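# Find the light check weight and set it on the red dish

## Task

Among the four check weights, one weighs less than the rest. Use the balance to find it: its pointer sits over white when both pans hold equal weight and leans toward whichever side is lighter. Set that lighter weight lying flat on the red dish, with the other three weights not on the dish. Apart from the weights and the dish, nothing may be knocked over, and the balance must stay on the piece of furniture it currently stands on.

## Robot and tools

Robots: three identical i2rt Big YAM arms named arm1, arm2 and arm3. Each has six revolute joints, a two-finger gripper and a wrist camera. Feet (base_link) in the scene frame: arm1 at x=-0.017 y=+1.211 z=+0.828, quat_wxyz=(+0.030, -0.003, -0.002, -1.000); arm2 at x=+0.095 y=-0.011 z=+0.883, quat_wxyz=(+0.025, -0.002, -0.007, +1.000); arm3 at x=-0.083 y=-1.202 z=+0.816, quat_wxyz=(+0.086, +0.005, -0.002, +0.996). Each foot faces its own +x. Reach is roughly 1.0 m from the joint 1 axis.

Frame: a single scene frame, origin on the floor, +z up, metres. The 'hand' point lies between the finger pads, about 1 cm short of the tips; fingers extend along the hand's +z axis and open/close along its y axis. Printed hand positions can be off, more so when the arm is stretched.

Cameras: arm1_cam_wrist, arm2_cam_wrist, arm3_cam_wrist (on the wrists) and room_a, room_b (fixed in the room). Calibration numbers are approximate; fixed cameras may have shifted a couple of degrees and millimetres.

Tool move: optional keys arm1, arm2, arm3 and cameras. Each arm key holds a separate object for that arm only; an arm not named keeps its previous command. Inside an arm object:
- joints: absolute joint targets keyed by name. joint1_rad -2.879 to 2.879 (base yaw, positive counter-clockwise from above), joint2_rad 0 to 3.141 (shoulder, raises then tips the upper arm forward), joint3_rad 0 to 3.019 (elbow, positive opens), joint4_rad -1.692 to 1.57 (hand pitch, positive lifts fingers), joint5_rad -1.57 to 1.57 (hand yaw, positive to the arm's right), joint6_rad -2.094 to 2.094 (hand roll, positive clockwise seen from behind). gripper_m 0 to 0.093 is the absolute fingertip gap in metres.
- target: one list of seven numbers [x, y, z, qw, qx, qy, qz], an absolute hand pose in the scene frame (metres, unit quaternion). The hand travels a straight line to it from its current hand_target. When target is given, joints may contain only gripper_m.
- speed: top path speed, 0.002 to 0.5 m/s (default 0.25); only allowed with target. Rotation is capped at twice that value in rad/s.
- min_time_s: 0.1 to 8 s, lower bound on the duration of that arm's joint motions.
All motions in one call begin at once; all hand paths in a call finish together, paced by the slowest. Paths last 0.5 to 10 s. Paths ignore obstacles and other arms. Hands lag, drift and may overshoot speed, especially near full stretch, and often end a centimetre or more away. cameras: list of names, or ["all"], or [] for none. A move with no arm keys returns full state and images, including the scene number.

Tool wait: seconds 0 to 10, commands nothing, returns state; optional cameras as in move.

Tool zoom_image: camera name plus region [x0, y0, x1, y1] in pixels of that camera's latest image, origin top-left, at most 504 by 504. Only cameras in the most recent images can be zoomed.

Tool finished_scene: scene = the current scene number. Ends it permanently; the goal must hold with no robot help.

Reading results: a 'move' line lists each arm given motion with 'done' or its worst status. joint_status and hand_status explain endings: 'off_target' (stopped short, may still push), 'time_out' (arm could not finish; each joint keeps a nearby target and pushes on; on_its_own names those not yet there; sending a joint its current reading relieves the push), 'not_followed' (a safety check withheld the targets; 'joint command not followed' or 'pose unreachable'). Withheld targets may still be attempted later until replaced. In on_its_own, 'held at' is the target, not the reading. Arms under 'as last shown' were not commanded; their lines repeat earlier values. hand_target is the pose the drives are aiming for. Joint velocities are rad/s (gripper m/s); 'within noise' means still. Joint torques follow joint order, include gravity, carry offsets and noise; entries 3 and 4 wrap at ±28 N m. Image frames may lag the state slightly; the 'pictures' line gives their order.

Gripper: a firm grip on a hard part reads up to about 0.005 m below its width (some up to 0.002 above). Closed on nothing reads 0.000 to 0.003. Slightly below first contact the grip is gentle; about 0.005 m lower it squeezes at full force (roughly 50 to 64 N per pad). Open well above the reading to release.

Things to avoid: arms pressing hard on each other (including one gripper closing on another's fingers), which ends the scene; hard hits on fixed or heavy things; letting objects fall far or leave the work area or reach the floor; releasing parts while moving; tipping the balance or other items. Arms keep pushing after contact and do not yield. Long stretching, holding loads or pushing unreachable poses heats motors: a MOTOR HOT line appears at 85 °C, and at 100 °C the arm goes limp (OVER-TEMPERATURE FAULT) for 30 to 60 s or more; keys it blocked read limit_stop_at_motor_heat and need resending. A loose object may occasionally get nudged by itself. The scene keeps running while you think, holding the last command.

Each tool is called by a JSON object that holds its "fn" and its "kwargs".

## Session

{"fn": "move", "kwargs": {}}

Scene clock: 0.00 s.
Joint torques (N m): no reading
Heat: arm1: hottest joint2_rad 35 °C; arm2: hottest joint2_rad 29 °C; arm3: hottest joint2_rad 34 °C.
Joint velocities: within noise
arm1.joint_positions: joint1_rad=+0.776 joint2_rad=+0.602 joint3_rad=+1.507 joint4_rad=-1.261 joint5_rad=+0.098 joint6_rad=+0.607 gripper_m=+0.09396
arm1.joint_status: not commanded
arm1.hand: x=-0.1701 y=+1.0660 z=+1.4453 quat_wxyz=(-0.349, -0.815, -0.066, +0.458) (m; scene frame)
arm1.hand_target: x=-0.1672 y=+1.0692 z=+1.4585 quat_wxyz=(-0.357, -0.807, -0.065, +0.467) (m; scene frame)
arm1.hand_status: not commanded
arm2.joint_positions: joint1_rad=+0.021 joint2_rad=+0.603 joint3_rad=+1.379 joint4_rad=-1.633 joint5_rad=-0.031 joint6_rad=+0.148 gripper_m=+0.09396
arm2.joint_status: not commanded
arm2.hand: x=-0.0901 y=-0.0176 z=+1.3638 quat_wxyz=(+0.028, +0.934, -0.076, -0.347) (m; scene frame)
arm2.hand_target: x=-0.0886 y=-0.0177 z=+1.3731 quat_wxyz=(+0.029, +0.930, -0.075, -0.358) (m; scene frame)
arm2.hand_status: not commanded
arm3.joint_positions: joint1_rad=+0.525 joint2_rad=+0.628 joint3_rad=+1.422 joint4_rad=-1.611 joint5_rad=-0.278 joint6_rad=-0.485 gripper_m=+0.09396
arm3.joint_status: not commanded
arm3.hand: x=-0.2389 y=-1.3139 z=+1.3216 quat_wxyz=(+0.100, +0.819, +0.423, -0.375) (m; scene frame)
arm3.hand_target: x=-0.2372 y=-1.3133 z=+1.3293 quat_wxyz=(+0.099, +0.815, +0.422, -0.384) (m; scene frame)
arm3.hand_status: not commanded
pictures: arm1_cam_wrist, arm2_cam_wrist, arm3_cam_wrist, room_a, room_b
camera_calibration:
arm1_cam_wrist: T_world_to_cam=[[-0.426578, 0.750242, -0.505142, -0.142259], [0.876534, 0.205232, -0.435395, 0.562627], [-0.22298, -0.628504, -0.74516, 1.8366], [0, 0, 0, 1]] pos_world=[-0.144322, 1.14557, 1.54166]
arm2_cam_wrist: T_world_to_cam=[[0.114776, 0.987548, -0.107587, 0.175562], [0.988832, -0.123942, -0.0827592, 0.205023], [-0.0950631, -0.0968864, -0.990745, 1.46502], [0, 0, 0, 1]] pos_world=[-0.0836141, -0.00602373, 1.48732]
arm3_cam_wrist: T_world_to_cam=[[-0.763962, 0.629021, 0.143855, 0.455582], [0.608574, 0.776494, -0.163383, 1.38403], [-0.214474, -0.0372722, -0.976018, 1.31615], [0, 0, 0, 1]] pos_world=[-0.211956, -1.3122, 1.44517]

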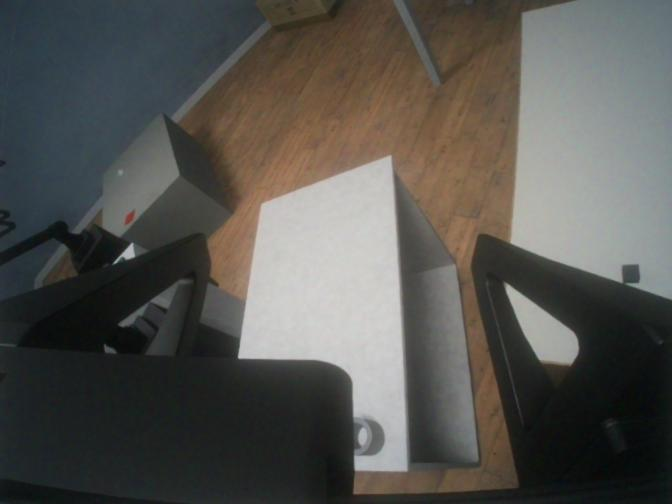

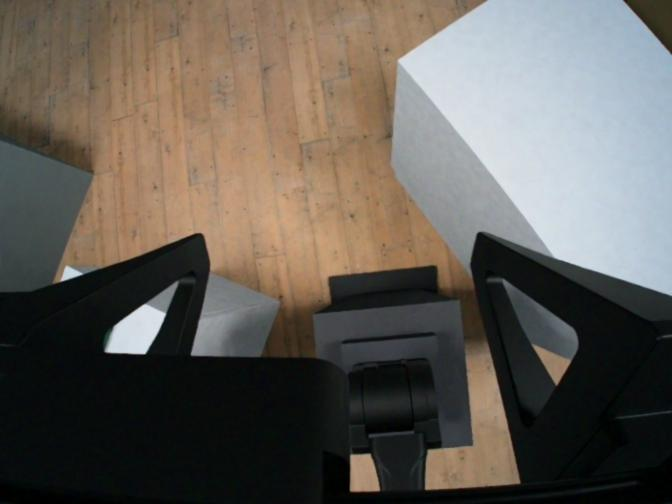

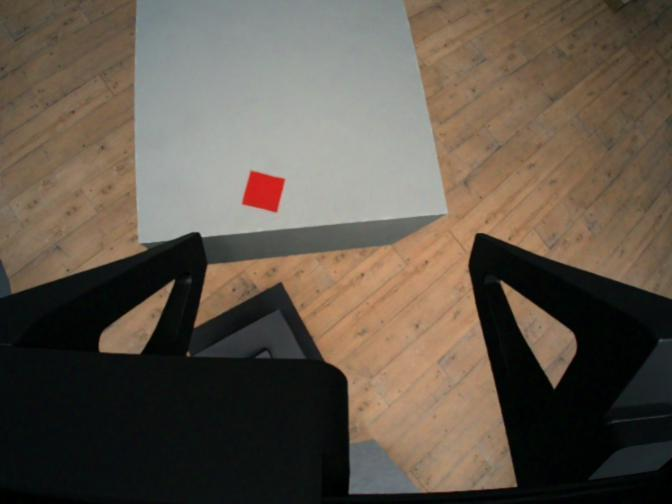

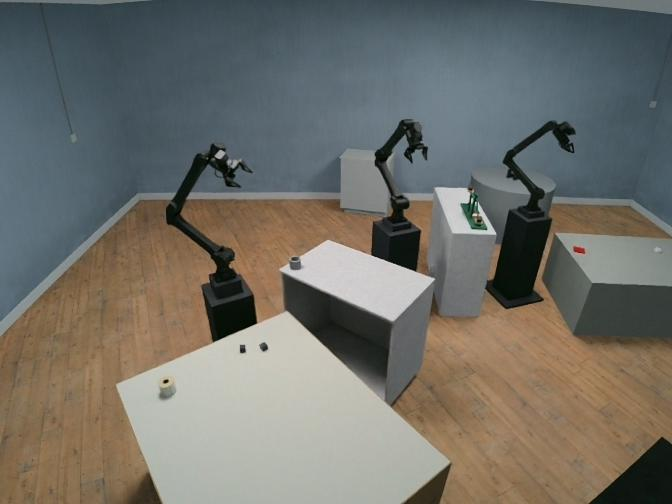

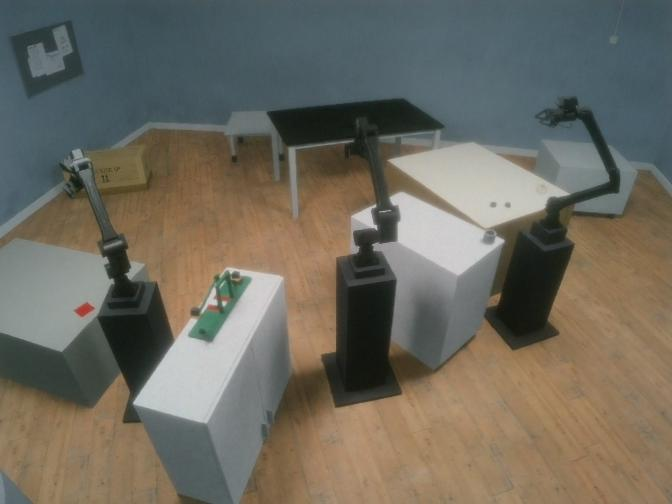

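{"fn": "zoom_image", "kwargs": {"camera": "room_b", "region": [180, 255, 270, 345]}}

{"fn": "zoom_image", "kwargs": {"camera": "room_a", "region": [440, 180, 510, 240]}}

{"fn": "zoom_image", "kwargs": {"camera": "room_a", "region": [220, 330, 290, 370]}}

{"fn": "zoom_image", "kwargs": {"camera": "room_a", "region": [540, 220, 672, 320]}}

Scaled by 5.600 from the camera's 672x504 image, which has a finer 960x720 frame.

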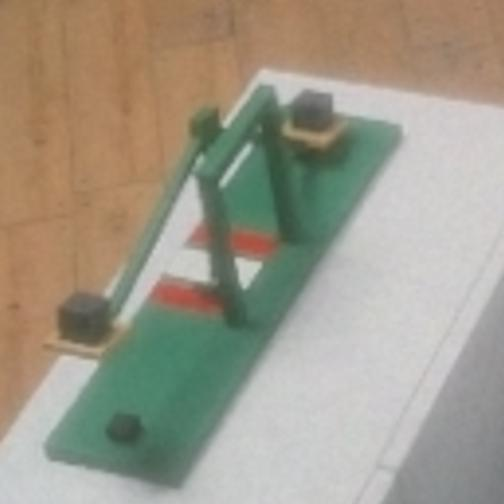

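Scaled by 7.200 from the camera's 672x504 image, which has a finer 960x720 frame.

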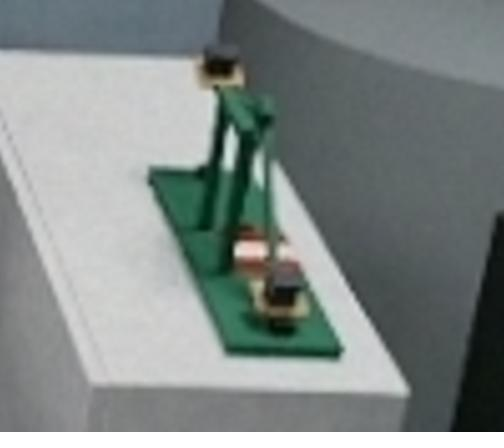

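Scaled by 7.200 from the camera's 672x504 image, which has a finer 960x720 frame.

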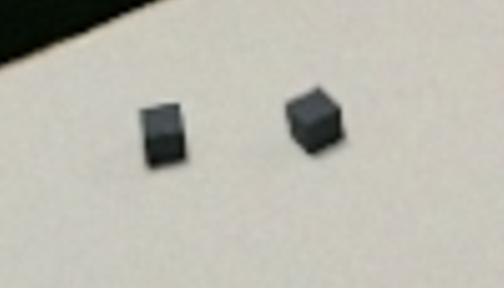

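Scaled by 3.818 from the camera's 672x504 image, which has a finer 960x720 frame.

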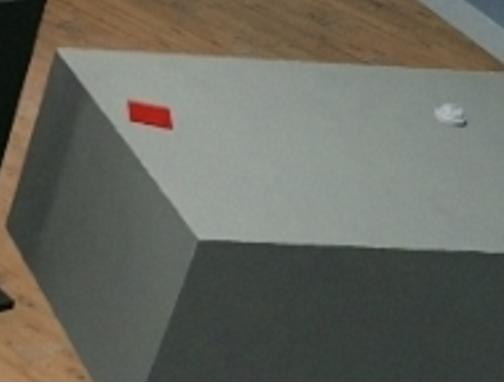

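{"fn": "move", "kwargs": {"arm3": {"joints": {"joint1_rad": -2.25, "joint2_rad": 1.1, "joint3_rad": 1.4, "joint4_rad": -1.2, "joint5_rad": 0, "joint6_rad": 0}, "min_time_s": 2.5}, "cameras": ["arm3_cam_wrist"]}}

{"fn": "zoom_image", "kwargs": {"camera": "arm3_cam_wrist", "region": [200, 50, 560, 300]}}

Scene clock: 4.97 s.
Joint torques (N m): arm1=[-0.44 3.08 9.88 2.14 0.08 -0.14] | arm2=[1.61 2.32 10.74 1.78 -0.02 0.09] | arm3=[-1.67 -6.77 8.39 2.11 0.12 0.07]
Heat: arm1: hottest joint2_rad 35 °C; arm2: hottest joint2_rad 29 °C; arm3: hottest joint2_rad 34 °C.
move: arm3 done
Joint velocities: within noise
arm1, arm2: as last shown
arm3.joint_positions: joint1_rad=-2.244 joint2_rad=+1.086 joint3_rad=+1.404 joint4_rad=-1.213 joint5_rad=-0.003 joint6_rad=-0.009 gripper_m=+0.09398
arm3.joint_status: all done
arm3.hand: x=+0.2372 y=-0.9228 z=+1.2378 quat_wxyz=(-0.307, +0.338, -0.881, -0.121) (m; scene frame)
arm3.hand_target: x=+0.2440 y=-0.9209 z=+1.2324 quat_wxyz=(-0.305, +0.331, -0.885, -0.120) (m; scene frame)
arm3.hand_status: not commanded
pictures: arm3_cam_wrist
camera_calibration:
arm3_cam_wrist: T_world_to_cam=[[0.664238, -0.747383, -0.0143763, -0.827721], [-0.746942, -0.662844, -0.0521152, -0.367446], [0.0294208, 0.0453551, -0.998538, 1.39745], [0, 0, 0, 1]] pos_world=[0.234229, -0.925566, 1.36436]

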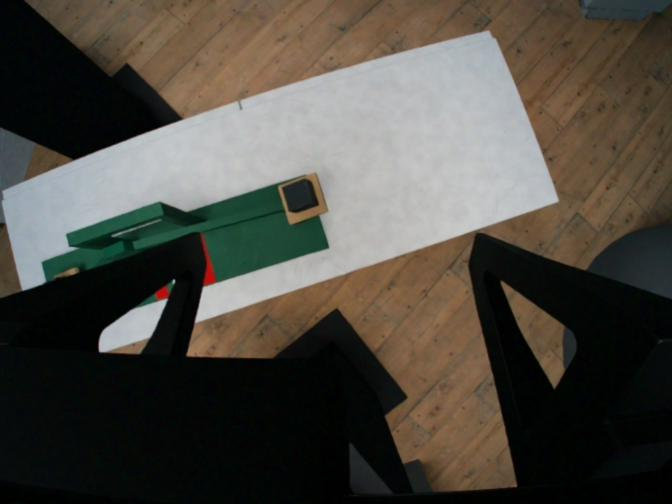

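Scaled by 1.400 from the camera's 672x504 image, which has a finer 960x720 frame.

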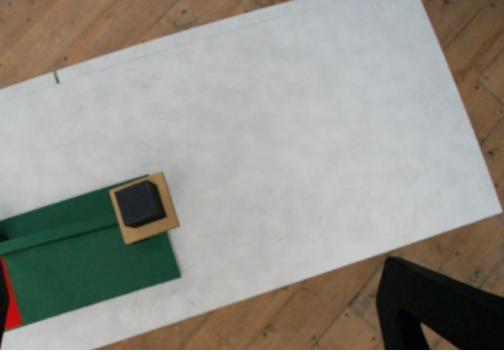

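{"fn": "move", "kwargs": {"arm3": {"target": [0.212, -0.885, 1.02, 0.3512, -0.4983, 0.7893, 0.0687], "speed": 0.25, "joints": {"gripper_m": 0.07}}, "cameras": ["arm3_cam_wrist"]}}

{"fn": "zoom_image", "kwargs": {"camera": "arm3_cam_wrist", "region": [210, 50, 462, 239]}}

Scene clock: 7.27 s.
Joint torques (N m): arm1=[-0.21 3.43 10 2.29 0.09 -0.15] | arm2=[1.49 2.26 10.77 1.73 -0.03 0.07] | arm3=[-0.62 -6.42 8.46 2.17 0.12 -0.07]
Heat: arm1: hottest joint2_rad 35 °C; arm2: hottest joint2_rad 29 °C; arm3: hottest joint2_rad 34 °C.
move: arm3 done
Joint velocities: within noise
arm1, arm2: as last shown
arm3.joint_positions: joint1_rad=-2.119 joint2_rad=+1.056 joint3_rad=+0.794 joint4_rad=-0.570 joint5_rad=+0.073 joint6_rad=-0.293 gripper_m=+0.07010
arm3.joint_status: all done
arm3.hand: x=+0.2122 y=-0.8881 z=+1.0269 quat_wxyz=(-0.354, +0.492, -0.792, -0.071) (m; scene frame)
arm3.hand_target: x=+0.2119 y=-0.8852 z=+1.0200 quat_wxyz=(-0.351, +0.498, -0.790, -0.069) (m; scene frame)
arm3.hand_status: done (0.008 m and 0.9 deg from the pose sent, 0.222 m and 22.7 deg at the start)
pictures: arm3_cam_wrist
camera_calibration:
arm3_cam_wrist: T_world_to_cam=[[0.827383, -0.513395, 0.227732, -0.863664], [-0.508071, -0.857, -0.086111, -0.562385], [0.239375, -0.0444572, -0.969909, 1.03225], [0, 0, 0, 1]] pos_world=[0.181754, -0.879473, 1.14945]

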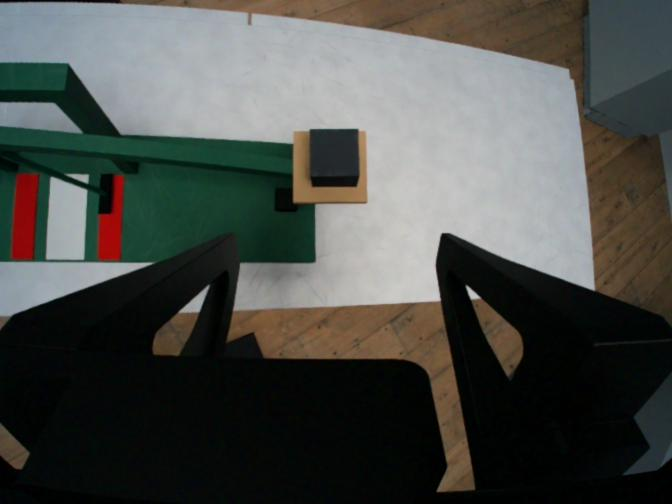

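Scaled by 2.000 from the camera's 672x504 image, which has a finer 960x720 frame.

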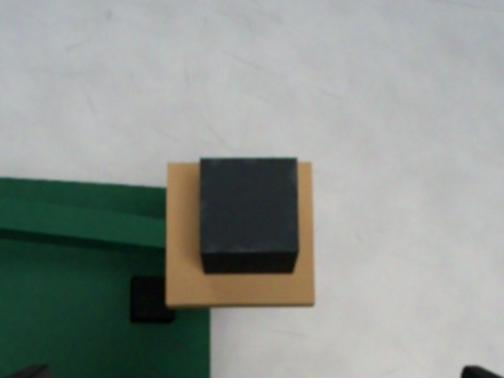

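{"fn": "move", "kwargs": {"arm3": {"target": [0.245, -0.857, 0.966, 0.3512, -0.4983, 0.7893, 0.0687], "speed": 0.15}, "cameras": ["arm3_cam_wrist"]}}

{"fn": "zoom_image", "kwargs": {"camera": "arm3_cam_wrist", "region": [210, 90, 462, 279]}}

Scene clock: 9.07 s.
Joint torques (N m): arm1=[-0.5 3.02 10 2.15 0.08 -0.15] | arm2=[1.26 2.43 10.7 1.8 -0.03 0.08] | arm3=[-1.67 -8.47 8.61 2.19 -0.08 -0.1]
Heat: arm1: hottest joint2_rad 35 °C; arm2: hottest joint2_rad 29 °C; arm3: hottest joint2_rad 34 °C.
move: arm3 done
Joint velocities: within noise
arm1, arm2: as last shown
arm3.joint_positions: joint1_rad=-2.126 joint2_rad=+1.243 joint3_rad=+0.775 joint4_rad=-0.370 joint5_rad=+0.065 joint6_rad=-0.309 gripper_m=+0.07010
arm3.joint_status: not commanded
arm3.hand: x=+0.2398 y=-0.8583 z=+0.9700 quat_wxyz=(-0.351, +0.497, -0.790, -0.070) (m; scene frame)
arm3.hand_target: x=+0.2449 y=-0.8571 z=+0.9660 quat_wxyz=(-0.351, +0.499, -0.790, -0.069) (m; scene frame)
arm3.hand_status: done (0.007 m and 0.2 deg from the pose sent, 0.076 m and 0.9 deg at the start)
pictures: arm3_cam_wrist
camera_calibration:
arm3_cam_wrist: T_world_to_cam=[[0.832792, -0.503173, 0.230814, -0.853697], [-0.499356, -0.862775, -0.0791363, -0.541479], [0.23896, -0.0493545, -0.969774, 0.967506], [0, 0, 0, 1]] pos_world=[0.209366, -0.848981, 1.09246]

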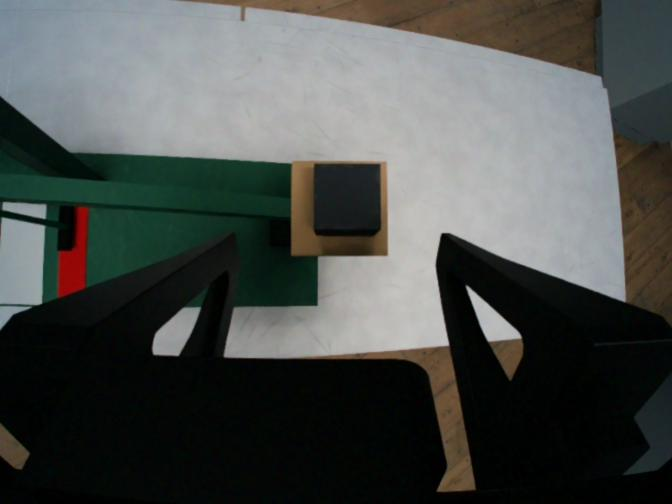

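Scaled by 2.000 from the camera's 672x504 image, which has a finer 960x720 frame.

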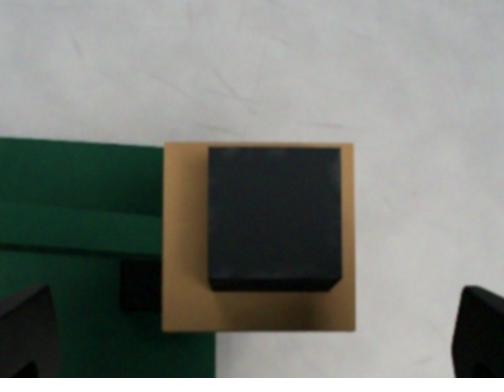

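{"fn": "move", "kwargs": {"arm3": {"target": [0.274, -0.837, 0.92, 0.3512, -0.4983, 0.7893, 0.0687], "speed": 0.1}, "cameras": ["arm3_cam_wrist"]}}

Scene clock: 10.60 s.
Joint torques (N m): arm1=[-0.73 2.73 9.92 2.11 0.14 -0.14] | arm2=[1.49 2.14 10.71 1.68 -0.02 0.09] | arm3=[-1.67 -9.93 9.25 2.19 -0.09 -0.12]
Heat: arm1: hottest joint2_rad 35 °C; arm2: hottest joint3_rad 30 °C; arm3: hottest joint2_rad 34 °C.
move: arm3 off_target
Joint velocities: within noise
arm1, arm2: as last shown
arm3.joint_positions: joint1_rad=-2.148 joint2_rad=+1.408 joint3_rad=+0.775 joint4_rad=-0.218 joint5_rad=+0.050 joint6_rad=-0.325 gripper_m=+0.07010
arm3.joint_status: not commanded
arm3.hand: x=+0.2640 y=-0.8429 z=+0.9181 quat_wxyz=(-0.345, +0.499, -0.792, -0.069) (m; scene frame)
arm3.hand_target: x=+0.2736 y=-0.8373 z=+0.9200 quat_wxyz=(-0.351, +0.498, -0.790, -0.069) (m; scene frame)
arm3.hand_status: off_target (0.012 m and 0.8 deg from the pose sent, 0.064 m and 0.2 deg at the start)
pictures: arm3_cam_wrist
camera_calibration:
arm3_cam_wrist: T_world_to_cam=[[0.83498, -0.500982, 0.227652, -0.849973], [-0.50022, -0.863425, -0.0653924, -0.53319], [0.229321, -0.059275, -0.971544, 0.90799], [0, 0, 0, 1]] pos_world=[0.234776, -0.83237, 1.04078]

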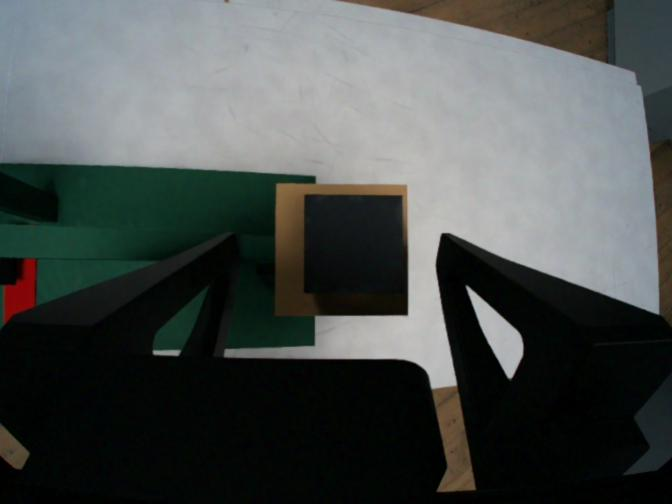

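{"fn": "move", "kwargs": {"arm3": {"target": [0.281, -0.8385, 0.92, 0.3512, -0.4983, 0.7893, 0.0687], "speed": 0.08}}}

{"fn": "move", "kwargs": {"arm3": {"joints": {"gripper_m": 0.022}}, "cameras": ["arm3_cam_wrist"]}}

Scene clock: 11.90 s.
Joint torques (N m): arm1=[-0.5 3.19 10 2.02 0.1 -0.13] | arm2=[1.44 2.2 10.71 1.77 -0.04 0.09] | arm3=[-1.61 -9.76 9.87 2.14 -0.09 -0.09]
Heat: arm1: hottest joint2_rad 35 °C; arm2: hottest joint3_rad 30 °C; arm3: hottest joint2_rad 34 °C.
move: arm3 off_target
Joint velocities: within noise
arm1, arm2: as last shown
arm3.joint_positions: joint1_rad=-2.164 joint2_rad=+1.412 joint3_rad=+0.775 joint4_rad=-0.218 joint5_rad=+0.040 joint6_rad=-0.336 gripper_m=+0.07010
arm3.joint_status: not commanded
arm3.hand: x=+0.2684 y=-0.8474 z=+0.9160 quat_wxyz=(-0.343, +0.499, -0.793, -0.068) (m; scene frame)
arm3.hand_target: x=+0.2805 y=-0.8391 z=+0.9201 quat_wxyz=(-0.351, +0.498, -0.790, -0.069) (m; scene frame)
arm3.hand_status: off_target (0.016 m and 1.1 deg from the pose sent, 0.018 m and 0.8 deg at the start)
pictures: none

Scene clock: 12.53 s.
Joint torques (N m): arm1=[-0.03 3.08 9.92 2.06 0.11 -0.16] | arm2=[1.61 2.2 10.76 1.78 -0.03 0.09] | arm3=[-1.49 -9.64 9.87 2.18 -0.06 -0.11]
Heat: arm1: hottest joint2_rad 35 °C; arm2: hottest joint3_rad 30 °C; arm3: hottest joint2_rad 34 °C.
move: arm3 off_target
Joint velocities: within noise
arm1, arm2: as last shown
arm3.joint_positions: joint1_rad=-2.164 joint2_rad=+1.412 joint3_rad=+0.775 joint4_rad=-0.218 joint5_rad=+0.039 joint6_rad=-0.337 gripper_m=+0.02973
arm3.joint_status: gripper_m off_target (ended at +0.02975, target +0.02200)
arm3.hand: x=+0.2683 y=-0.8472 z=+0.9160 quat_wxyz=(-0.343, +0.499, -0.793, -0.068) (m; scene frame)
arm3.hand_target: x=+0.2805 y=-0.8390 z=+0.9201 quat_wxyz=(-0.351, +0.499, -0.790, -0.069) (m; scene frame)
arm3.hand_status: not commanded
pictures: arm3_cam_wrist
camera_calibration:
arm3_cam_wrist: T_world_to_cam=[[0.83602, -0.499859, 0.2263, -0.853355], [-0.500036, -0.863864, -0.060849, -0.539549], [0.225908, -0.0622872, -0.972155, 0.903672], [0, 0, 0, 1]] pos_world=[0.239481, -0.836367, 1.03879]

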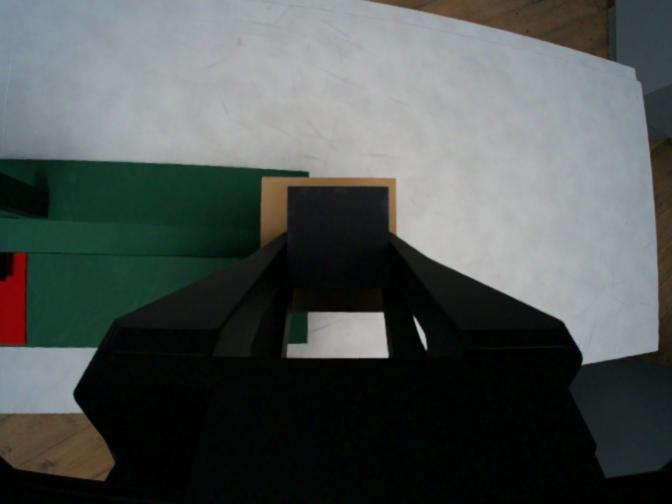

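{"fn": "move", "kwargs": {"arm3": {"target": [0.275, -0.845, 1.06, 0.3512, -0.4983, 0.7893, 0.0687], "speed": 0.2}, "cameras": ["arm3_cam_wrist"]}}

{"fn": "move", "kwargs": {"arm3": {"joints": {"joint1_rad": 1.1, "joint2_rad": 1.1, "joint3_rad": 1.2, "joint4_rad": -1.0, "joint5_rad": 0, "joint6_rad": 0}, "min_time_s": 4}}}

{"fn": "move", "kwargs": {"arm3": {"target": [-0.303, -1.501, 0.80, 0.1503, 0.8418, 0.4243, -0.298], "speed": 0.25}, "cameras": ["arm3_cam_wrist", "room_a", "room_b"]}}

Scene clock: 16.00 s.
Joint torques (N m): arm1=[-0.44 2.55 9.98 2.07 0.09 -0.12] | arm2=[1.32 2.32 10.77 1.74 -0.03 0.09] | arm3=[-1.32 -10.75 12.68 1.47 0.04 -0.08]
Heat: arm1: hottest joint3_rad 36 °C; arm2: hottest joint3_rad 31 °C; arm3: hottest joint2_rad 34 °C.
move: arm3 off_target
Joint velocities: within noise
arm1, arm2: as last shown
arm3.joint_positions: joint1_rad=-2.164 joint2_rad=+1.247 joint3_rad=+0.975 joint4_rad=-0.615 joint5_rad=+0.039 joint6_rad=-0.337 gripper_m=+0.02973
arm3.joint_status: not commanded
arm3.hand: x=+0.2633 y=-0.8541 z=+1.0313 quat_wxyz=(-0.328, +0.503, -0.797, -0.065) (m; scene frame)
arm3.hand_target: x=+0.2740 y=-0.8460 z=+1.0600 quat_wxyz=(-0.352, +0.498, -0.789, -0.069) (m; scene frame)
arm3.hand_status: off_target (0.032 m and 2.9 deg from the pose sent, 0.144 m and 1.0 deg at the start)
pictures: arm3_cam_wrist
camera_calibration:
arm3_cam_wrist: T_world_to_cam=[[0.841167, -0.49436, 0.219196, -0.868075], [-0.500762, -0.865086, -0.0293804, -0.574219], [0.204148, -0.0850513, -0.975238, 1.00585], [0, 0, 0, 1]] pos_world=[0.237306, -0.840342, 1.15435]

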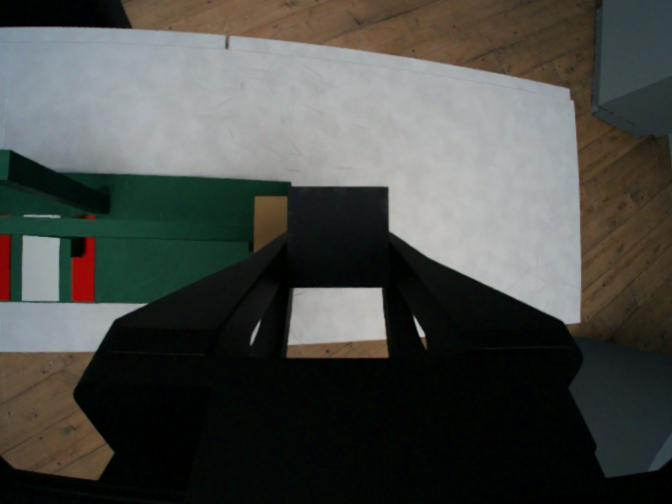

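Scene clock: 20.53 s.
Joint torques (N m): arm1=[-0.26 3.25 9.94 2.04 0.07 -0.14] | arm2=[1.44 2.2 10.7 1.8 -0.03 0.08] | arm3=[-1.03 -9.99 13.23 1.33 0.02 0.02]
Heat: arm1: hottest joint3_rad 36 °C; arm2: hottest joint3_rad 32 °C; arm3: hottest joint2_rad 35 °C.
move: arm3 done
Joint velocities: within noise
arm1.joint_positions: joint1_rad=+0.776 joint2_rad=+0.602 joint3_rad=+1.507 joint4_rad=-1.261 joint5_rad=+0.098 joint6_rad=+0.607 gripper_m=+0.09396
arm1.joint_status: not commanded
arm1.hand: x=-0.1701 y=+1.0660 z=+1.4453 quat_wxyz=(-0.349, -0.815, -0.066, +0.458) (m; scene frame)
arm1.hand_target: x=-0.1672 y=+1.0692 z=+1.4585 quat_wxyz=(-0.357, -0.807, -0.065, +0.467) (m; scene frame)
arm1.hand_status: not commanded
arm2.joint_positions: joint1_rad=+0.021 joint2_rad=+0.603 joint3_rad=+1.379 joint4_rad=-1.633 joint5_rad=-0.031 joint6_rad=+0.148 gripper_m=+0.09396
arm2.joint_status: not commanded
arm2.hand: x=-0.0901 y=-0.0176 z=+1.3638 quat_wxyz=(+0.028, +0.934, -0.076, -0.347) (m; scene frame)
arm2.hand_target: x=-0.0886 y=-0.0177 z=+1.3731 quat_wxyz=(+0.029, +0.930, -0.075, -0.358) (m; scene frame)
arm2.hand_status: not commanded
arm3.joint_positions: joint1_rad=+1.096 joint2_rad=+1.119 joint3_rad=+1.143 joint4_rad=-0.995 joint5_rad=+0.000 joint6_rad=-0.009 gripper_m=+0.02973
arm3.joint_status: all done
arm3.hand: x=-0.3455 y=-1.5537 z=+1.1221 quat_wxyz=(+0.126, +0.852, +0.431, -0.268) (m; scene frame)
arm3.hand_target: x=-0.3470 y=-1.5593 z=+1.1594 quat_wxyz=(+0.143, +0.844, +0.424, -0.297) (m; scene frame)
arm3.hand_status: not commanded
pictures: none

Scene clock: 23.03 s.
Joint torques (N m): arm1=[-0.38 2.43 10.03 2.14 0.11 -0.13] | arm2=[1.38 2.43 10.77 1.81 -0.03 0.08] | arm3=[-0.67 -6.71 5.11 2.19 -0.04 0.04]
Heat: arm1: hottest joint3_rad 37 °C; arm2: hottest joint3_rad 32 °C; arm3: hottest joint2_rad 35 °C.
move: arm3 done
Joint velocities: within noise
arm1, arm2: as last shown
arm3.joint_positions: joint1_rad=+1.100 joint2_rad=+1.419 joint3_rad=+0.347 joint4_rad=+0.179 joint5_rad=-0.005 joint6_rad=+0.000 gripper_m=+0.02973
arm3.joint_status: not commanded
arm3.hand: x=-0.3047 y=-1.4977 z=+0.8029 quat_wxyz=(+0.147, +0.842, +0.424, -0.299) (m; scene frame)
arm3.hand_target: x=-0.3030 y=-1.5009 z=+0.8002 quat_wxyz=(+0.150, +0.842, +0.424, -0.298) (m; scene frame)
arm3.hand_status: done (0.005 m and 0.4 deg from the pose sent, 0.329 m and 4.7 deg at the start)
pictures: arm3_cam_wrist, room_a, room_b
camera_calibration:
arm3_cam_wrist: T_world_to_cam=[[-0.797469, 0.603359, -0.000992385, 0.663299], [0.602372, 0.796068, -0.0585082, 1.42532], [-0.0345114, -0.0472563, -0.998286, 0.846743], [0, 0, 0, 1]] pos_world=[-0.30039, -1.49485, 0.929343]

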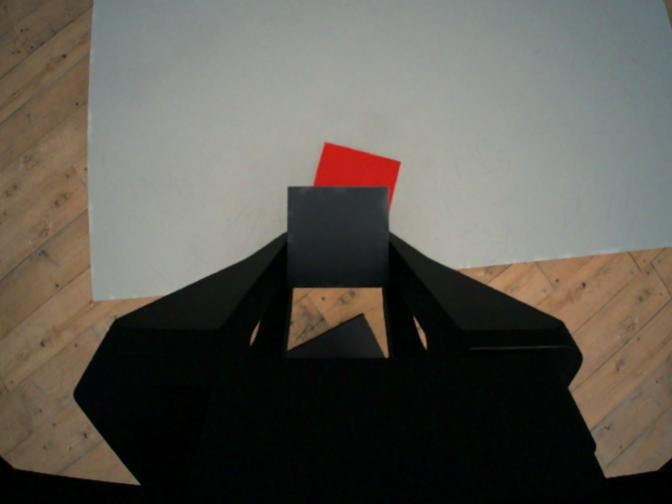

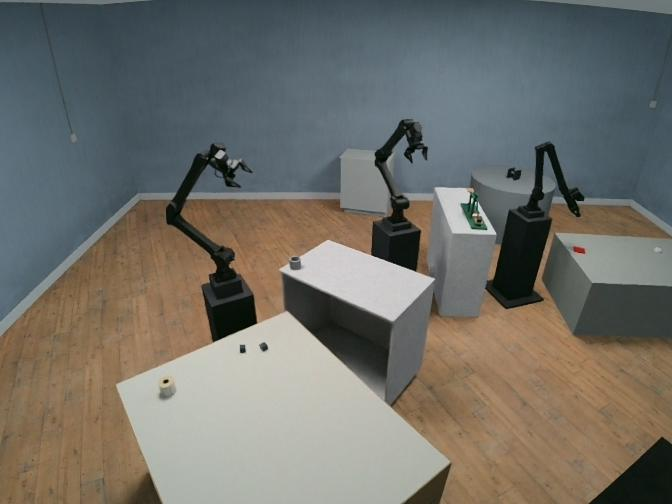

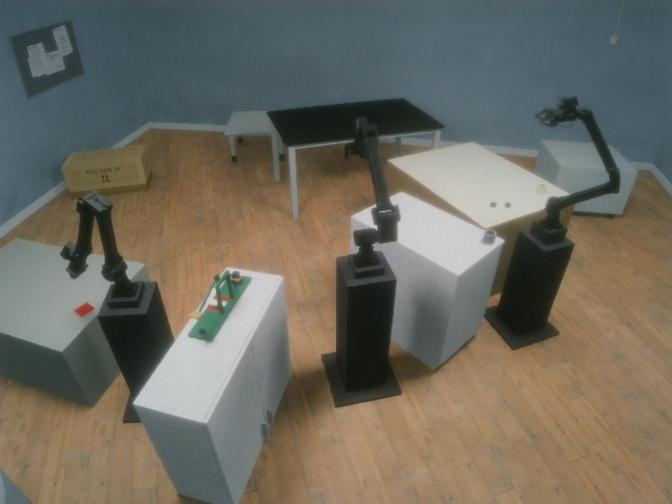

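{"fn": "move", "kwargs": {"arm3": {"target": [-0.366, -1.562, 0.575, 0.1503, 0.8418, 0.4243, -0.298], "speed": 0.2}, "cameras": ["arm3_cam_wrist"]}}

Scene clock: 26.00 s.
Joint torques (N m): arm1=[-0.44 3.37 9.92 2.04 0.07 -0.17] | arm2=[1.44 2.26 10.7 1.74 -0.04 0.08] | arm3=[-2.02 -13.92 0.95 2.3 -0.1 -0.13]
Heat: arm1: hottest joint3_rad 37 °C; arm2: hottest joint3_rad 33 °C; arm3: hottest joint2_rad 35 °C.
move: arm3 done
Joint velocities: within noise
arm1, arm2: as last shown
arm3.joint_positions: joint1_rad=+1.081 joint2_rad=+2.398 joint3_rad=+0.711 joint4_rad=+0.789 joint5_rad=-0.026 joint6_rad=-0.010 gripper_m=+0.02973
arm3.joint_status: not commanded
arm3.hand: x=-0.3631 y=-1.5632 z=+0.5802 quat_wxyz=(+0.150, +0.843, +0.424, -0.295) (m; scene frame)
arm3.hand_target: x=-0.3658 y=-1.5618 z=+0.5750 quat_wxyz=(+0.150, +0.842, +0.424, -0.298) (m; scene frame)
arm3.hand_status: done (0.006 m and 0.4 deg from the pose sent, 0.245 m and 0.4 deg at the start)
pictures: arm3_cam_wrist
camera_calibration:
arm3_cam_wrist: T_world_to_cam=[[-0.79813, 0.602382, -0.0111301, 0.660075], [0.602006, 0.796625, -0.0545596, 1.49795], [-0.0239992, -0.0502461, -0.998448, 0.61864], [0, 0, 0, 1]] pos_world=[-0.360105, -1.55984, 0.706754]

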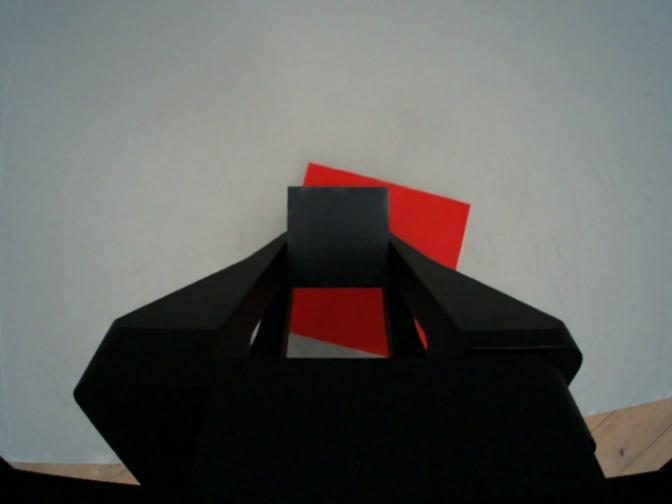

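{"fn": "move", "kwargs": {"arm3": {"target": [-0.374, -1.548, 0.532, 0.1503, 0.8418, 0.4243, -0.298], "speed": 0.1}, "cameras": ["arm3_cam_wrist"]}}

{"fn": "zoom_image", "kwargs": {"camera": "arm3_cam_wrist", "region": [220, 120, 472, 360]}}

Scene clock: 27.73 s.
Joint torques (N m): arm1=[-0.21 2.9 9.85 2.18 0.11 -0.15] | arm2=[1.44 2.37 10.69 1.84 -0.05 0.09] | arm3=[-1.85 -14.27 0.1 2.28 -0.12 -0.13]
Heat: arm1: hottest joint3_rad 37 °C; arm2: hottest joint3_rad 33 °C; arm3: hottest joint2_rad 35 °C.
move: arm3 done
Joint velocities: within noise
arm1, arm2: as last shown
arm3.joint_positions: joint1_rad=+1.037 joint2_rad=+2.539 joint3_rad=+0.775 joint4_rad=+0.869 joint5_rad=-0.052 joint6_rad=-0.043 gripper_m=+0.02973
arm3.joint_status: not commanded
arm3.hand: x=-0.3737 y=-1.5514 z=+0.5379 quat_wxyz=(+0.151, +0.843, +0.423, -0.297) (m; scene frame)
arm3.hand_target: x=-0.3739 y=-1.5479 z=+0.5322 quat_wxyz=(+0.150, +0.842, +0.424, -0.298) (m; scene frame)
arm3.hand_status: done (0.007 m and 0.3 deg from the pose sent, 0.052 m and 0.4 deg at the start)
pictures: arm3_cam_wrist
camera_calibration:
arm3_cam_wrist: T_world_to_cam=[[-0.797362, 0.6034, -0.0110942, 0.645872], [0.60291, 0.795632, -0.0588992, 1.4938], [-0.0267129, -0.0536528, -0.998202, 0.570223], [0, 0, 0, 1]] pos_world=[-0.3704, -1.54764, 0.664347]

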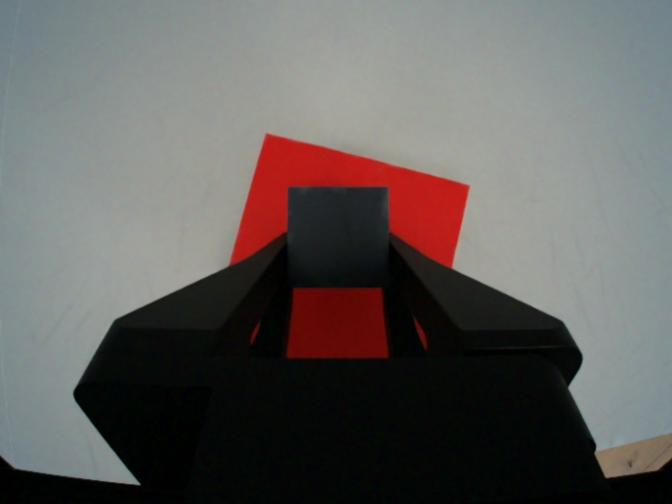

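Scaled by 2.000 from the camera's 672x504 image, which has a finer 960x720 frame.

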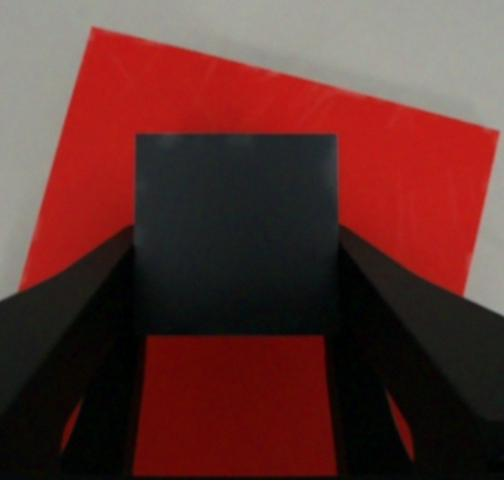

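{"fn": "move", "kwargs": {"arm3": {"target": [-0.374, -1.548, 0.517, 0.1503, 0.8418, 0.4243, -0.298], "speed": 0.05}}}

{"fn": "move", "kwargs": {"arm3": {"target": [-0.374, -1.548, 0.512, 0.1503, 0.8418, 0.4243, -0.298], "speed": 0.03}, "cameras": ["arm3_cam_wrist"]}}

{"fn": "zoom_image", "kwargs": {"camera": "arm3_cam_wrist", "region": [220, 120, 472, 360]}}

Scene clock: 29.07 s.
Joint torques (N m): arm1=[0.15 3.02 9.85 2.18 0.08 -0.15] | arm2=[1.55 2.26 10.74 1.74 -0.03 0.07] | arm3=[-1.85 -14.15 0.1 2.35 -0.11 -0.13]
Heat: arm1: hottest joint3_rad 37 °C; arm2: hottest joint3_rad 33 °C; arm3: hottest joint2_rad 35 °C.
move: arm3 done
Joint velocities: within noise
arm1, arm2: as last shown
arm3.joint_positions: joint1_rad=+1.037 joint2_rad=+2.580 joint3_rad=+0.802 joint4_rad=+0.886 joint5_rad=-0.052 joint6_rad=-0.043 gripper_m=+0.02973
arm3.joint_status: not commanded
arm3.hand: x=-0.3746 y=-1.5522 z=+0.5247 quat_wxyz=(+0.151, +0.842, +0.423, -0.298) (m; scene frame)
arm3.hand_target: x=-0.3739 y=-1.5479 z=+0.5172 quat_wxyz=(+0.150, +0.842, +0.424, -0.298) (m; scene frame)
arm3.hand_status: done (0.009 m and 0.2 deg from the pose sent, 0.021 m and 0.3 deg at the start)
pictures: none

Scene clock: 30.03 s.
Joint torques (N m): arm1=[-0.32 2.67 9.84 2.07 0.06 -0.15] | arm2=[1.44 2.2 10.74 1.77 -0.02 0.07] | arm3=[-1.85 -14.04 0.17 2.32 -0.1 -0.13]
Heat: arm1: hottest joint3_rad 38 °C; arm2: hottest joint3_rad 33 °C; arm3: hottest joint2_rad 35 °C.
move: arm3 done
Joint velocities: within noise
arm1, arm2: as last shown
arm3.joint_positions: joint1_rad=+1.037 joint2_rad=+2.593 joint3_rad=+0.811 joint4_rad=+0.892 joint5_rad=-0.052 joint6_rad=-0.043 gripper_m=+0.02973
arm3.joint_status: not commanded
arm3.hand: x=-0.3752 y=-1.5529 z=+0.5210 quat_wxyz=(+0.152, +0.842, +0.423, -0.299) (m; scene frame)
arm3.hand_target: x=-0.3739 y=-1.5479 z=+0.5123 quat_wxyz=(+0.150, +0.842, +0.424, -0.298) (m; scene frame)
arm3.hand_status: done (0.010 m and 0.3 deg from the pose sent, 0.013 m and 0.2 deg at the start)
pictures: arm3_cam_wrist
camera_calibration:
arm3_cam_wrist: T_world_to_cam=[[-0.797407, 0.603347, -0.0107518, 0.645071], [0.60271, 0.795436, -0.063422, 1.49695], [-0.0297131, -0.0570534, -0.997929, 0.546697], [0, 0, 0, 1]] pos_world=[-0.371596, -1.54873, 0.647439]

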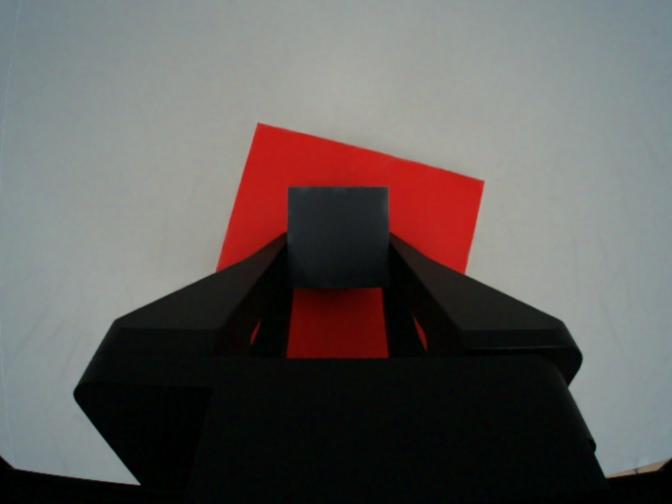

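Scaled by 2.000 from the camera's 672x504 image, which has a finer 960x720 frame.

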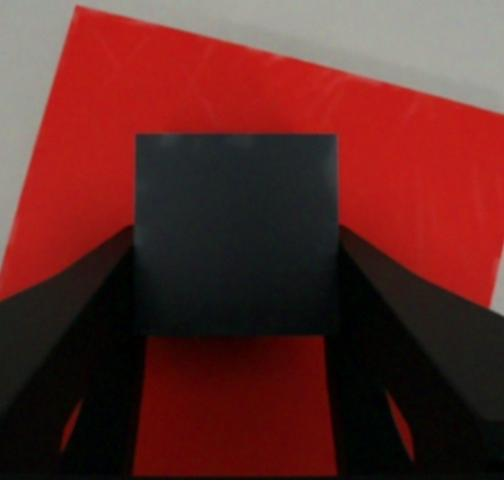

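{"fn": "move", "kwargs": {"arm3": {"target": [-0.374, -1.548, 0.508, 0.1503, 0.8418, 0.4243, -0.298], "speed": 0.03}}}

{"fn": "move", "kwargs": {"arm3": {"target": [-0.374, -1.548, 0.5045, 0.1503, 0.8418, 0.4243, -0.298], "speed": 0.03}, "cameras": ["arm3_cam_wrist"]}}

{"fn": "zoom_image", "kwargs": {"camera": "arm3_cam_wrist", "region": [220, 120, 472, 360]}}

Scene clock: 31.23 s.
Joint torques (N m): arm1=[-0.09 3.14 9.99 2.14 0.09 -0.13] | arm2=[1.67 2.43 10.77 1.74 -0.02 0.08] | arm3=[-1.79 -13.63 0.17 2.15 -0.1 -0.12]
Heat: arm1: hottest joint3_rad 38 °C; arm2: hottest joint3_rad 34 °C; arm3: hottest joint2_rad 35 °C.
move: arm3 off_target
Joint velocities: within noise
arm1, arm2: as last shown
arm3.joint_positions: joint1_rad=+1.037 joint2_rad=+2.597 joint3_rad=+0.818 joint4_rad=+0.900 joint5_rad=-0.053 joint6_rad=-0.043 gripper_m=+0.02973
arm3.joint_status: not commanded
arm3.hand: x=-0.3774 y=-1.5556 z=+0.5208 quat_wxyz=(+0.154, +0.840, +0.422, -0.303) (m; scene frame)
arm3.hand_target: x=-0.3738 y=-1.5479 z=+0.5085 quat_wxyz=(+0.150, +0.842, +0.424, -0.298) (m; scene frame)
arm3.hand_status: off_target (0.015 m and 0.8 deg from the pose sent, 0.014 m and 0.3 deg at the start)
pictures: none

Scene clock: 32.20 s.
Joint torques (N m): arm1=[-0.44 2.9 9.98 2.14 0.08 -0.14] | arm2=[1.38 2.43 10.69 1.76 -0.03 0.09] | arm3=[-1.73 -13.1 0.28 1.98 -0.1 -0.12]
Heat: arm1: hottest joint3_rad 38 °C; arm2: hottest joint3_rad 34 °C; arm3: hottest joint2_rad 35 °C.
move: arm3 off_target
Joint velocities: within noise
arm1, arm2: as last shown
arm3.joint_positions: joint1_rad=+1.037 joint2_rad=+2.601 joint3_rad=+0.822 joint4_rad=+0.909 joint5_rad=-0.053 joint6_rad=-0.043 gripper_m=+0.02973
arm3.joint_status: not commanded
arm3.hand: x=-0.3791 y=-1.5575 z=+0.5210 quat_wxyz=(+0.156, +0.839, +0.421, -0.307) (m; scene frame)
arm3.hand_target: x=-0.3736 y=-1.5477 z=+0.5052 quat_wxyz=(+0.150, +0.842, +0.424, -0.298) (m; scene frame)
arm3.hand_status: off_target (0.020 m and 1.3 deg from the pose sent, 0.018 m and 0.8 deg at the start)
pictures: arm3_cam_wrist
camera_calibration:
arm3_cam_wrist: T_world_to_cam=[[-0.797792, 0.60285, -0.00997847, 0.64353], [0.601454, 0.794567, -0.0831615, 1.51135], [-0.0422054, -0.0723472, -0.996486, 0.517014], [0, 0, 0, 1]] pos_world=[-0.373781, -1.55141, 0.647305]

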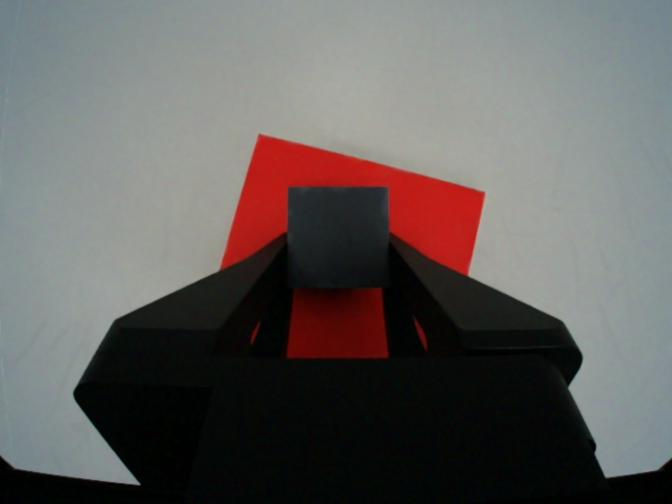

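Scaled by 2.000 from the camera's 672x504 image, which has a finer 960x720 frame.

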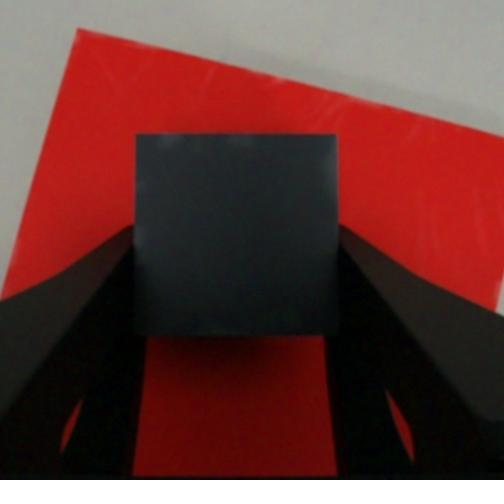

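{"fn": "move", "kwargs": {"arm3": {"target": [-0.374, -1.548, 0.512, 0.1503, 0.8418, 0.4243, -0.298], "speed": 0.03}}}

{"fn": "move", "kwargs": {"arm3": {"joints": {"gripper_m": 0.06}}}}

{"fn": "move", "kwargs": {"arm3": {"target": [-0.31, -1.465, 0.64, 0.1503, 0.8418, 0.4243, -0.298], "speed": 0.15}, "cameras": ["arm3_cam_wrist", "room_a", "room_b"]}}

{"fn": "zoom_image", "kwargs": {"camera": "arm3_cam_wrist", "region": [220, 80, 472, 270]}}

{"fn": "zoom_image", "kwargs": {"camera": "room_b", "region": [180, 255, 270, 345]}}

Scene clock: 33.50 s.
Joint torques (N m): arm1=[-0.21 3.49 9.99 2.09 0.07 -0.16] | arm2=[1.49 2.2 10.7 1.76 -0.02 0.09] | arm3=[-1.79 -14.56 -0.64 1.69 -0.1 -0.13]
Heat: arm1: hottest joint3_rad 38 °C; arm2: hottest joint3_rad 34 °C; arm3: hottest joint2_rad 35 °C.
move: arm3 off_target
Joint velocities: within noise
arm1.joint_positions: joint1_rad=+0.776 joint2_rad=+0.602 joint3_rad=+1.507 joint4_rad=-1.261 joint5_rad=+0.098 joint6_rad=+0.607 gripper_m=+0.09396
arm1.joint_status: not commanded
arm1.hand: x=-0.1701 y=+1.0660 z=+1.4453 quat_wxyz=(-0.349, -0.815, -0.066, +0.458) (m; scene frame)
arm1.hand_target: x=-0.1672 y=+1.0692 z=+1.4585 quat_wxyz=(-0.357, -0.807, -0.065, +0.467) (m; scene frame)
arm1.hand_status: not commanded
arm2.joint_positions: joint1_rad=+0.021 joint2_rad=+0.603 joint3_rad=+1.379 joint4_rad=-1.633 joint5_rad=-0.031 joint6_rad=+0.148 gripper_m=+0.09396
arm2.joint_status: not commanded
arm2.hand: x=-0.0901 y=-0.0176 z=+1.3638 quat_wxyz=(+0.028, +0.934, -0.076, -0.347) (m; scene frame)
arm2.hand_target: x=-0.0886 y=-0.0177 z=+1.3731 quat_wxyz=(+0.029, +0.930, -0.075, -0.358) (m; scene frame)
arm2.hand_status: not commanded
arm3.joint_positions: joint1_rad=+1.037 joint2_rad=+2.601 joint3_rad=+0.822 joint4_rad=+0.909 joint5_rad=-0.053 joint6_rad=-0.043 gripper_m=+0.02973
arm3.joint_status: not commanded
arm3.hand: x=-0.3791 y=-1.5575 z=+0.5210 quat_wxyz=(+0.156, +0.839, +0.421, -0.307) (m; scene frame)
arm3.hand_target: x=-0.3739 y=-1.5480 z=+0.5122 quat_wxyz=(+0.150, +0.842, +0.424, -0.298) (m; scene frame)
arm3.hand_status: off_target (0.014 m and 1.3 deg from the pose sent, 0.014 m and 1.3 deg at the start)
pictures: none

Scene clock: 34.13 s.
Joint torques (N m): arm1=[-0.38 2.61 9.87 2.22 0.1 -0.17] | arm2=[1.61 2.26 10.77 1.81 -0.03 0.08] | arm3=[-1.85 -14.74 -0.62 1.69 -0.11 -0.13]
Heat: arm1: hottest joint3_rad 38 °C; arm2: hottest joint3_rad 34 °C; arm3: hottest joint2_rad 35 °C.
move: arm3 done
Joint velocities: within noise
arm1, arm2: as last shown
arm3.joint_positions: joint1_rad=+1.037 joint2_rad=+2.601 joint3_rad=+0.822 joint4_rad=+0.909 joint5_rad=-0.053 joint6_rad=-0.043 gripper_m=+0.05984
arm3.joint_status: all done
arm3.hand: x=-0.3791 y=-1.5575 z=+0.5210 quat_wxyz=(+0.156, +0.839, +0.421, -0.307) (m; scene frame)
arm3.hand_target: x=-0.3738 y=-1.5479 z=+0.5122 quat_wxyz=(+0.150, +0.842, +0.424, -0.298) (m; scene frame)
arm3.hand_status: not commanded
pictures: none

Scene clock: 35.93 s.
Joint torques (N m): arm1=[-0.44 3.02 9.92 2.19 0.08 -0.12] | arm2=[1.44 2.32 10.76 1.76 -0.04 0.09] | arm3=[-1.96 -13.16 -2.17 1.83 -0.12 -0.19]
Heat: arm1: hottest joint3_rad 38 °C; arm2: hottest joint3_rad 34 °C; arm3: hottest joint2_rad 35 °C.
move: arm3 done
Joint velocities: within noise
arm1, arm2: as last shown
arm3.joint_positions: joint1_rad=+1.010 joint2_rad=+2.284 joint3_rad=+0.376 joint4_rad=+1.004 joint5_rad=-0.071 joint6_rad=-0.065 gripper_m=+0.05993
arm3.joint_status: not commanded
arm3.hand: x=-0.3086 y=-1.4668 z=+0.6342 quat_wxyz=(+0.150, +0.844, +0.424, -0.293) (m; scene frame)
arm3.hand_target: x=-0.3100 y=-1.4650 z=+0.6398 quat_wxyz=(+0.150, +0.842, +0.424, -0.298) (m; scene frame)
arm3.hand_status: done (0.006 m and 0.6 deg from the pose sent, 0.166 m and 1.3 deg at the start)
pictures: arm3_cam_wrist, room_a, room_b
camera_calibration:
arm3_cam_wrist: T_world_to_cam=[[-0.79811, 0.602392, -0.0120184, 0.646582], [0.602146, 0.796771, -0.0507566, 1.3892], [-0.0209995, -0.0477461, -0.998639, 0.68331], [0, 0, 0, 1]] pos_world=[-0.306109, -1.46374, 0.760661]

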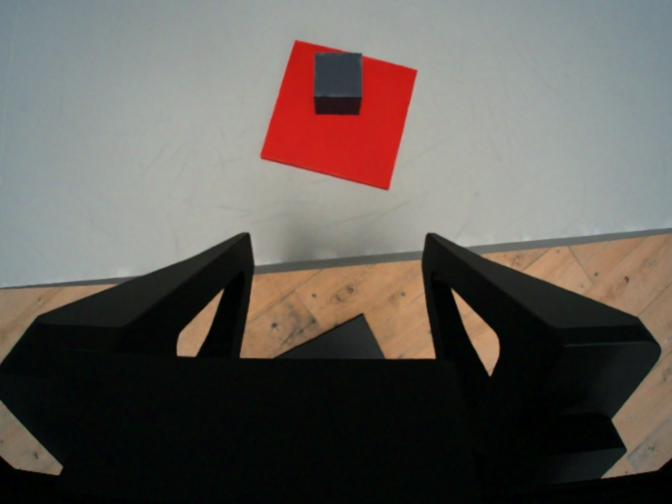

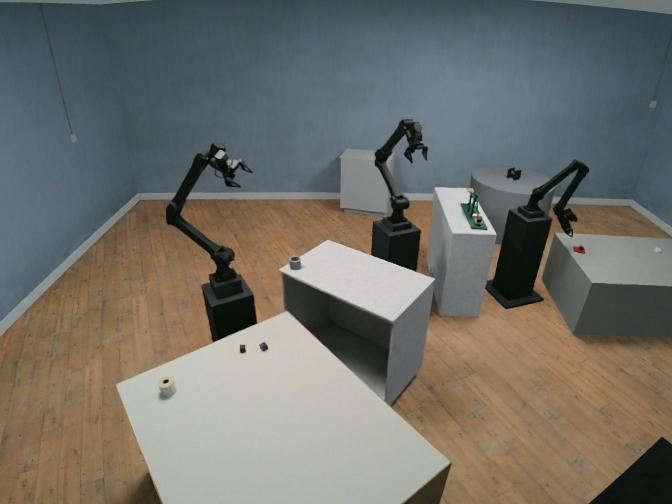

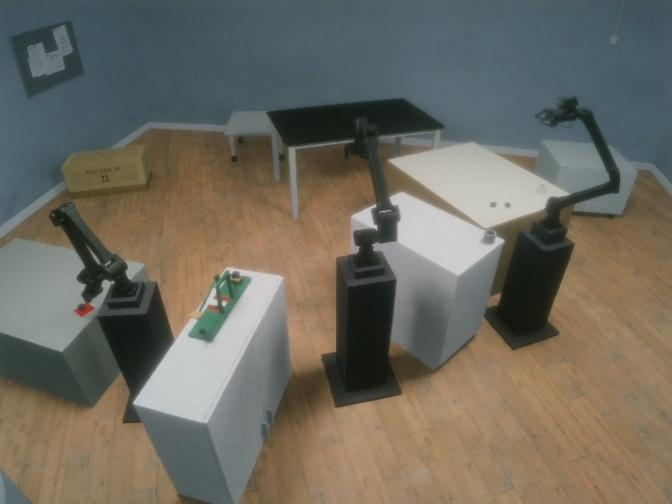

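Scaled by 2.000 from the camera's 672x504 image, which has a finer 960x720 frame.

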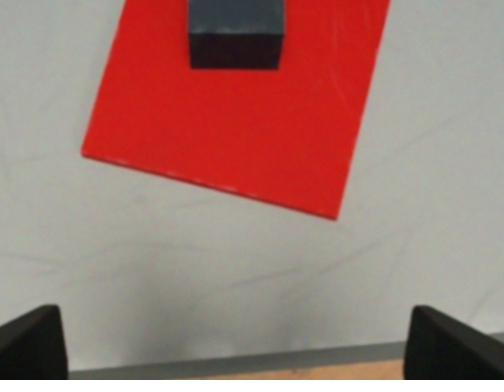

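Scaled by 5.600 from the camera's 672x504 image, which has a finer 960x720 frame.

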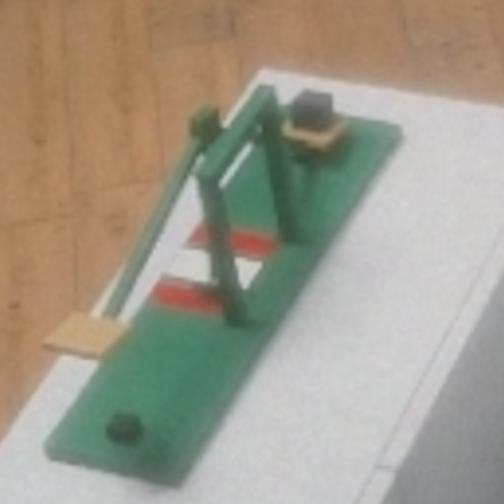

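{"fn": "finished_scene", "kwargs": {"scene": 2}}

The scene is finished: the task was done.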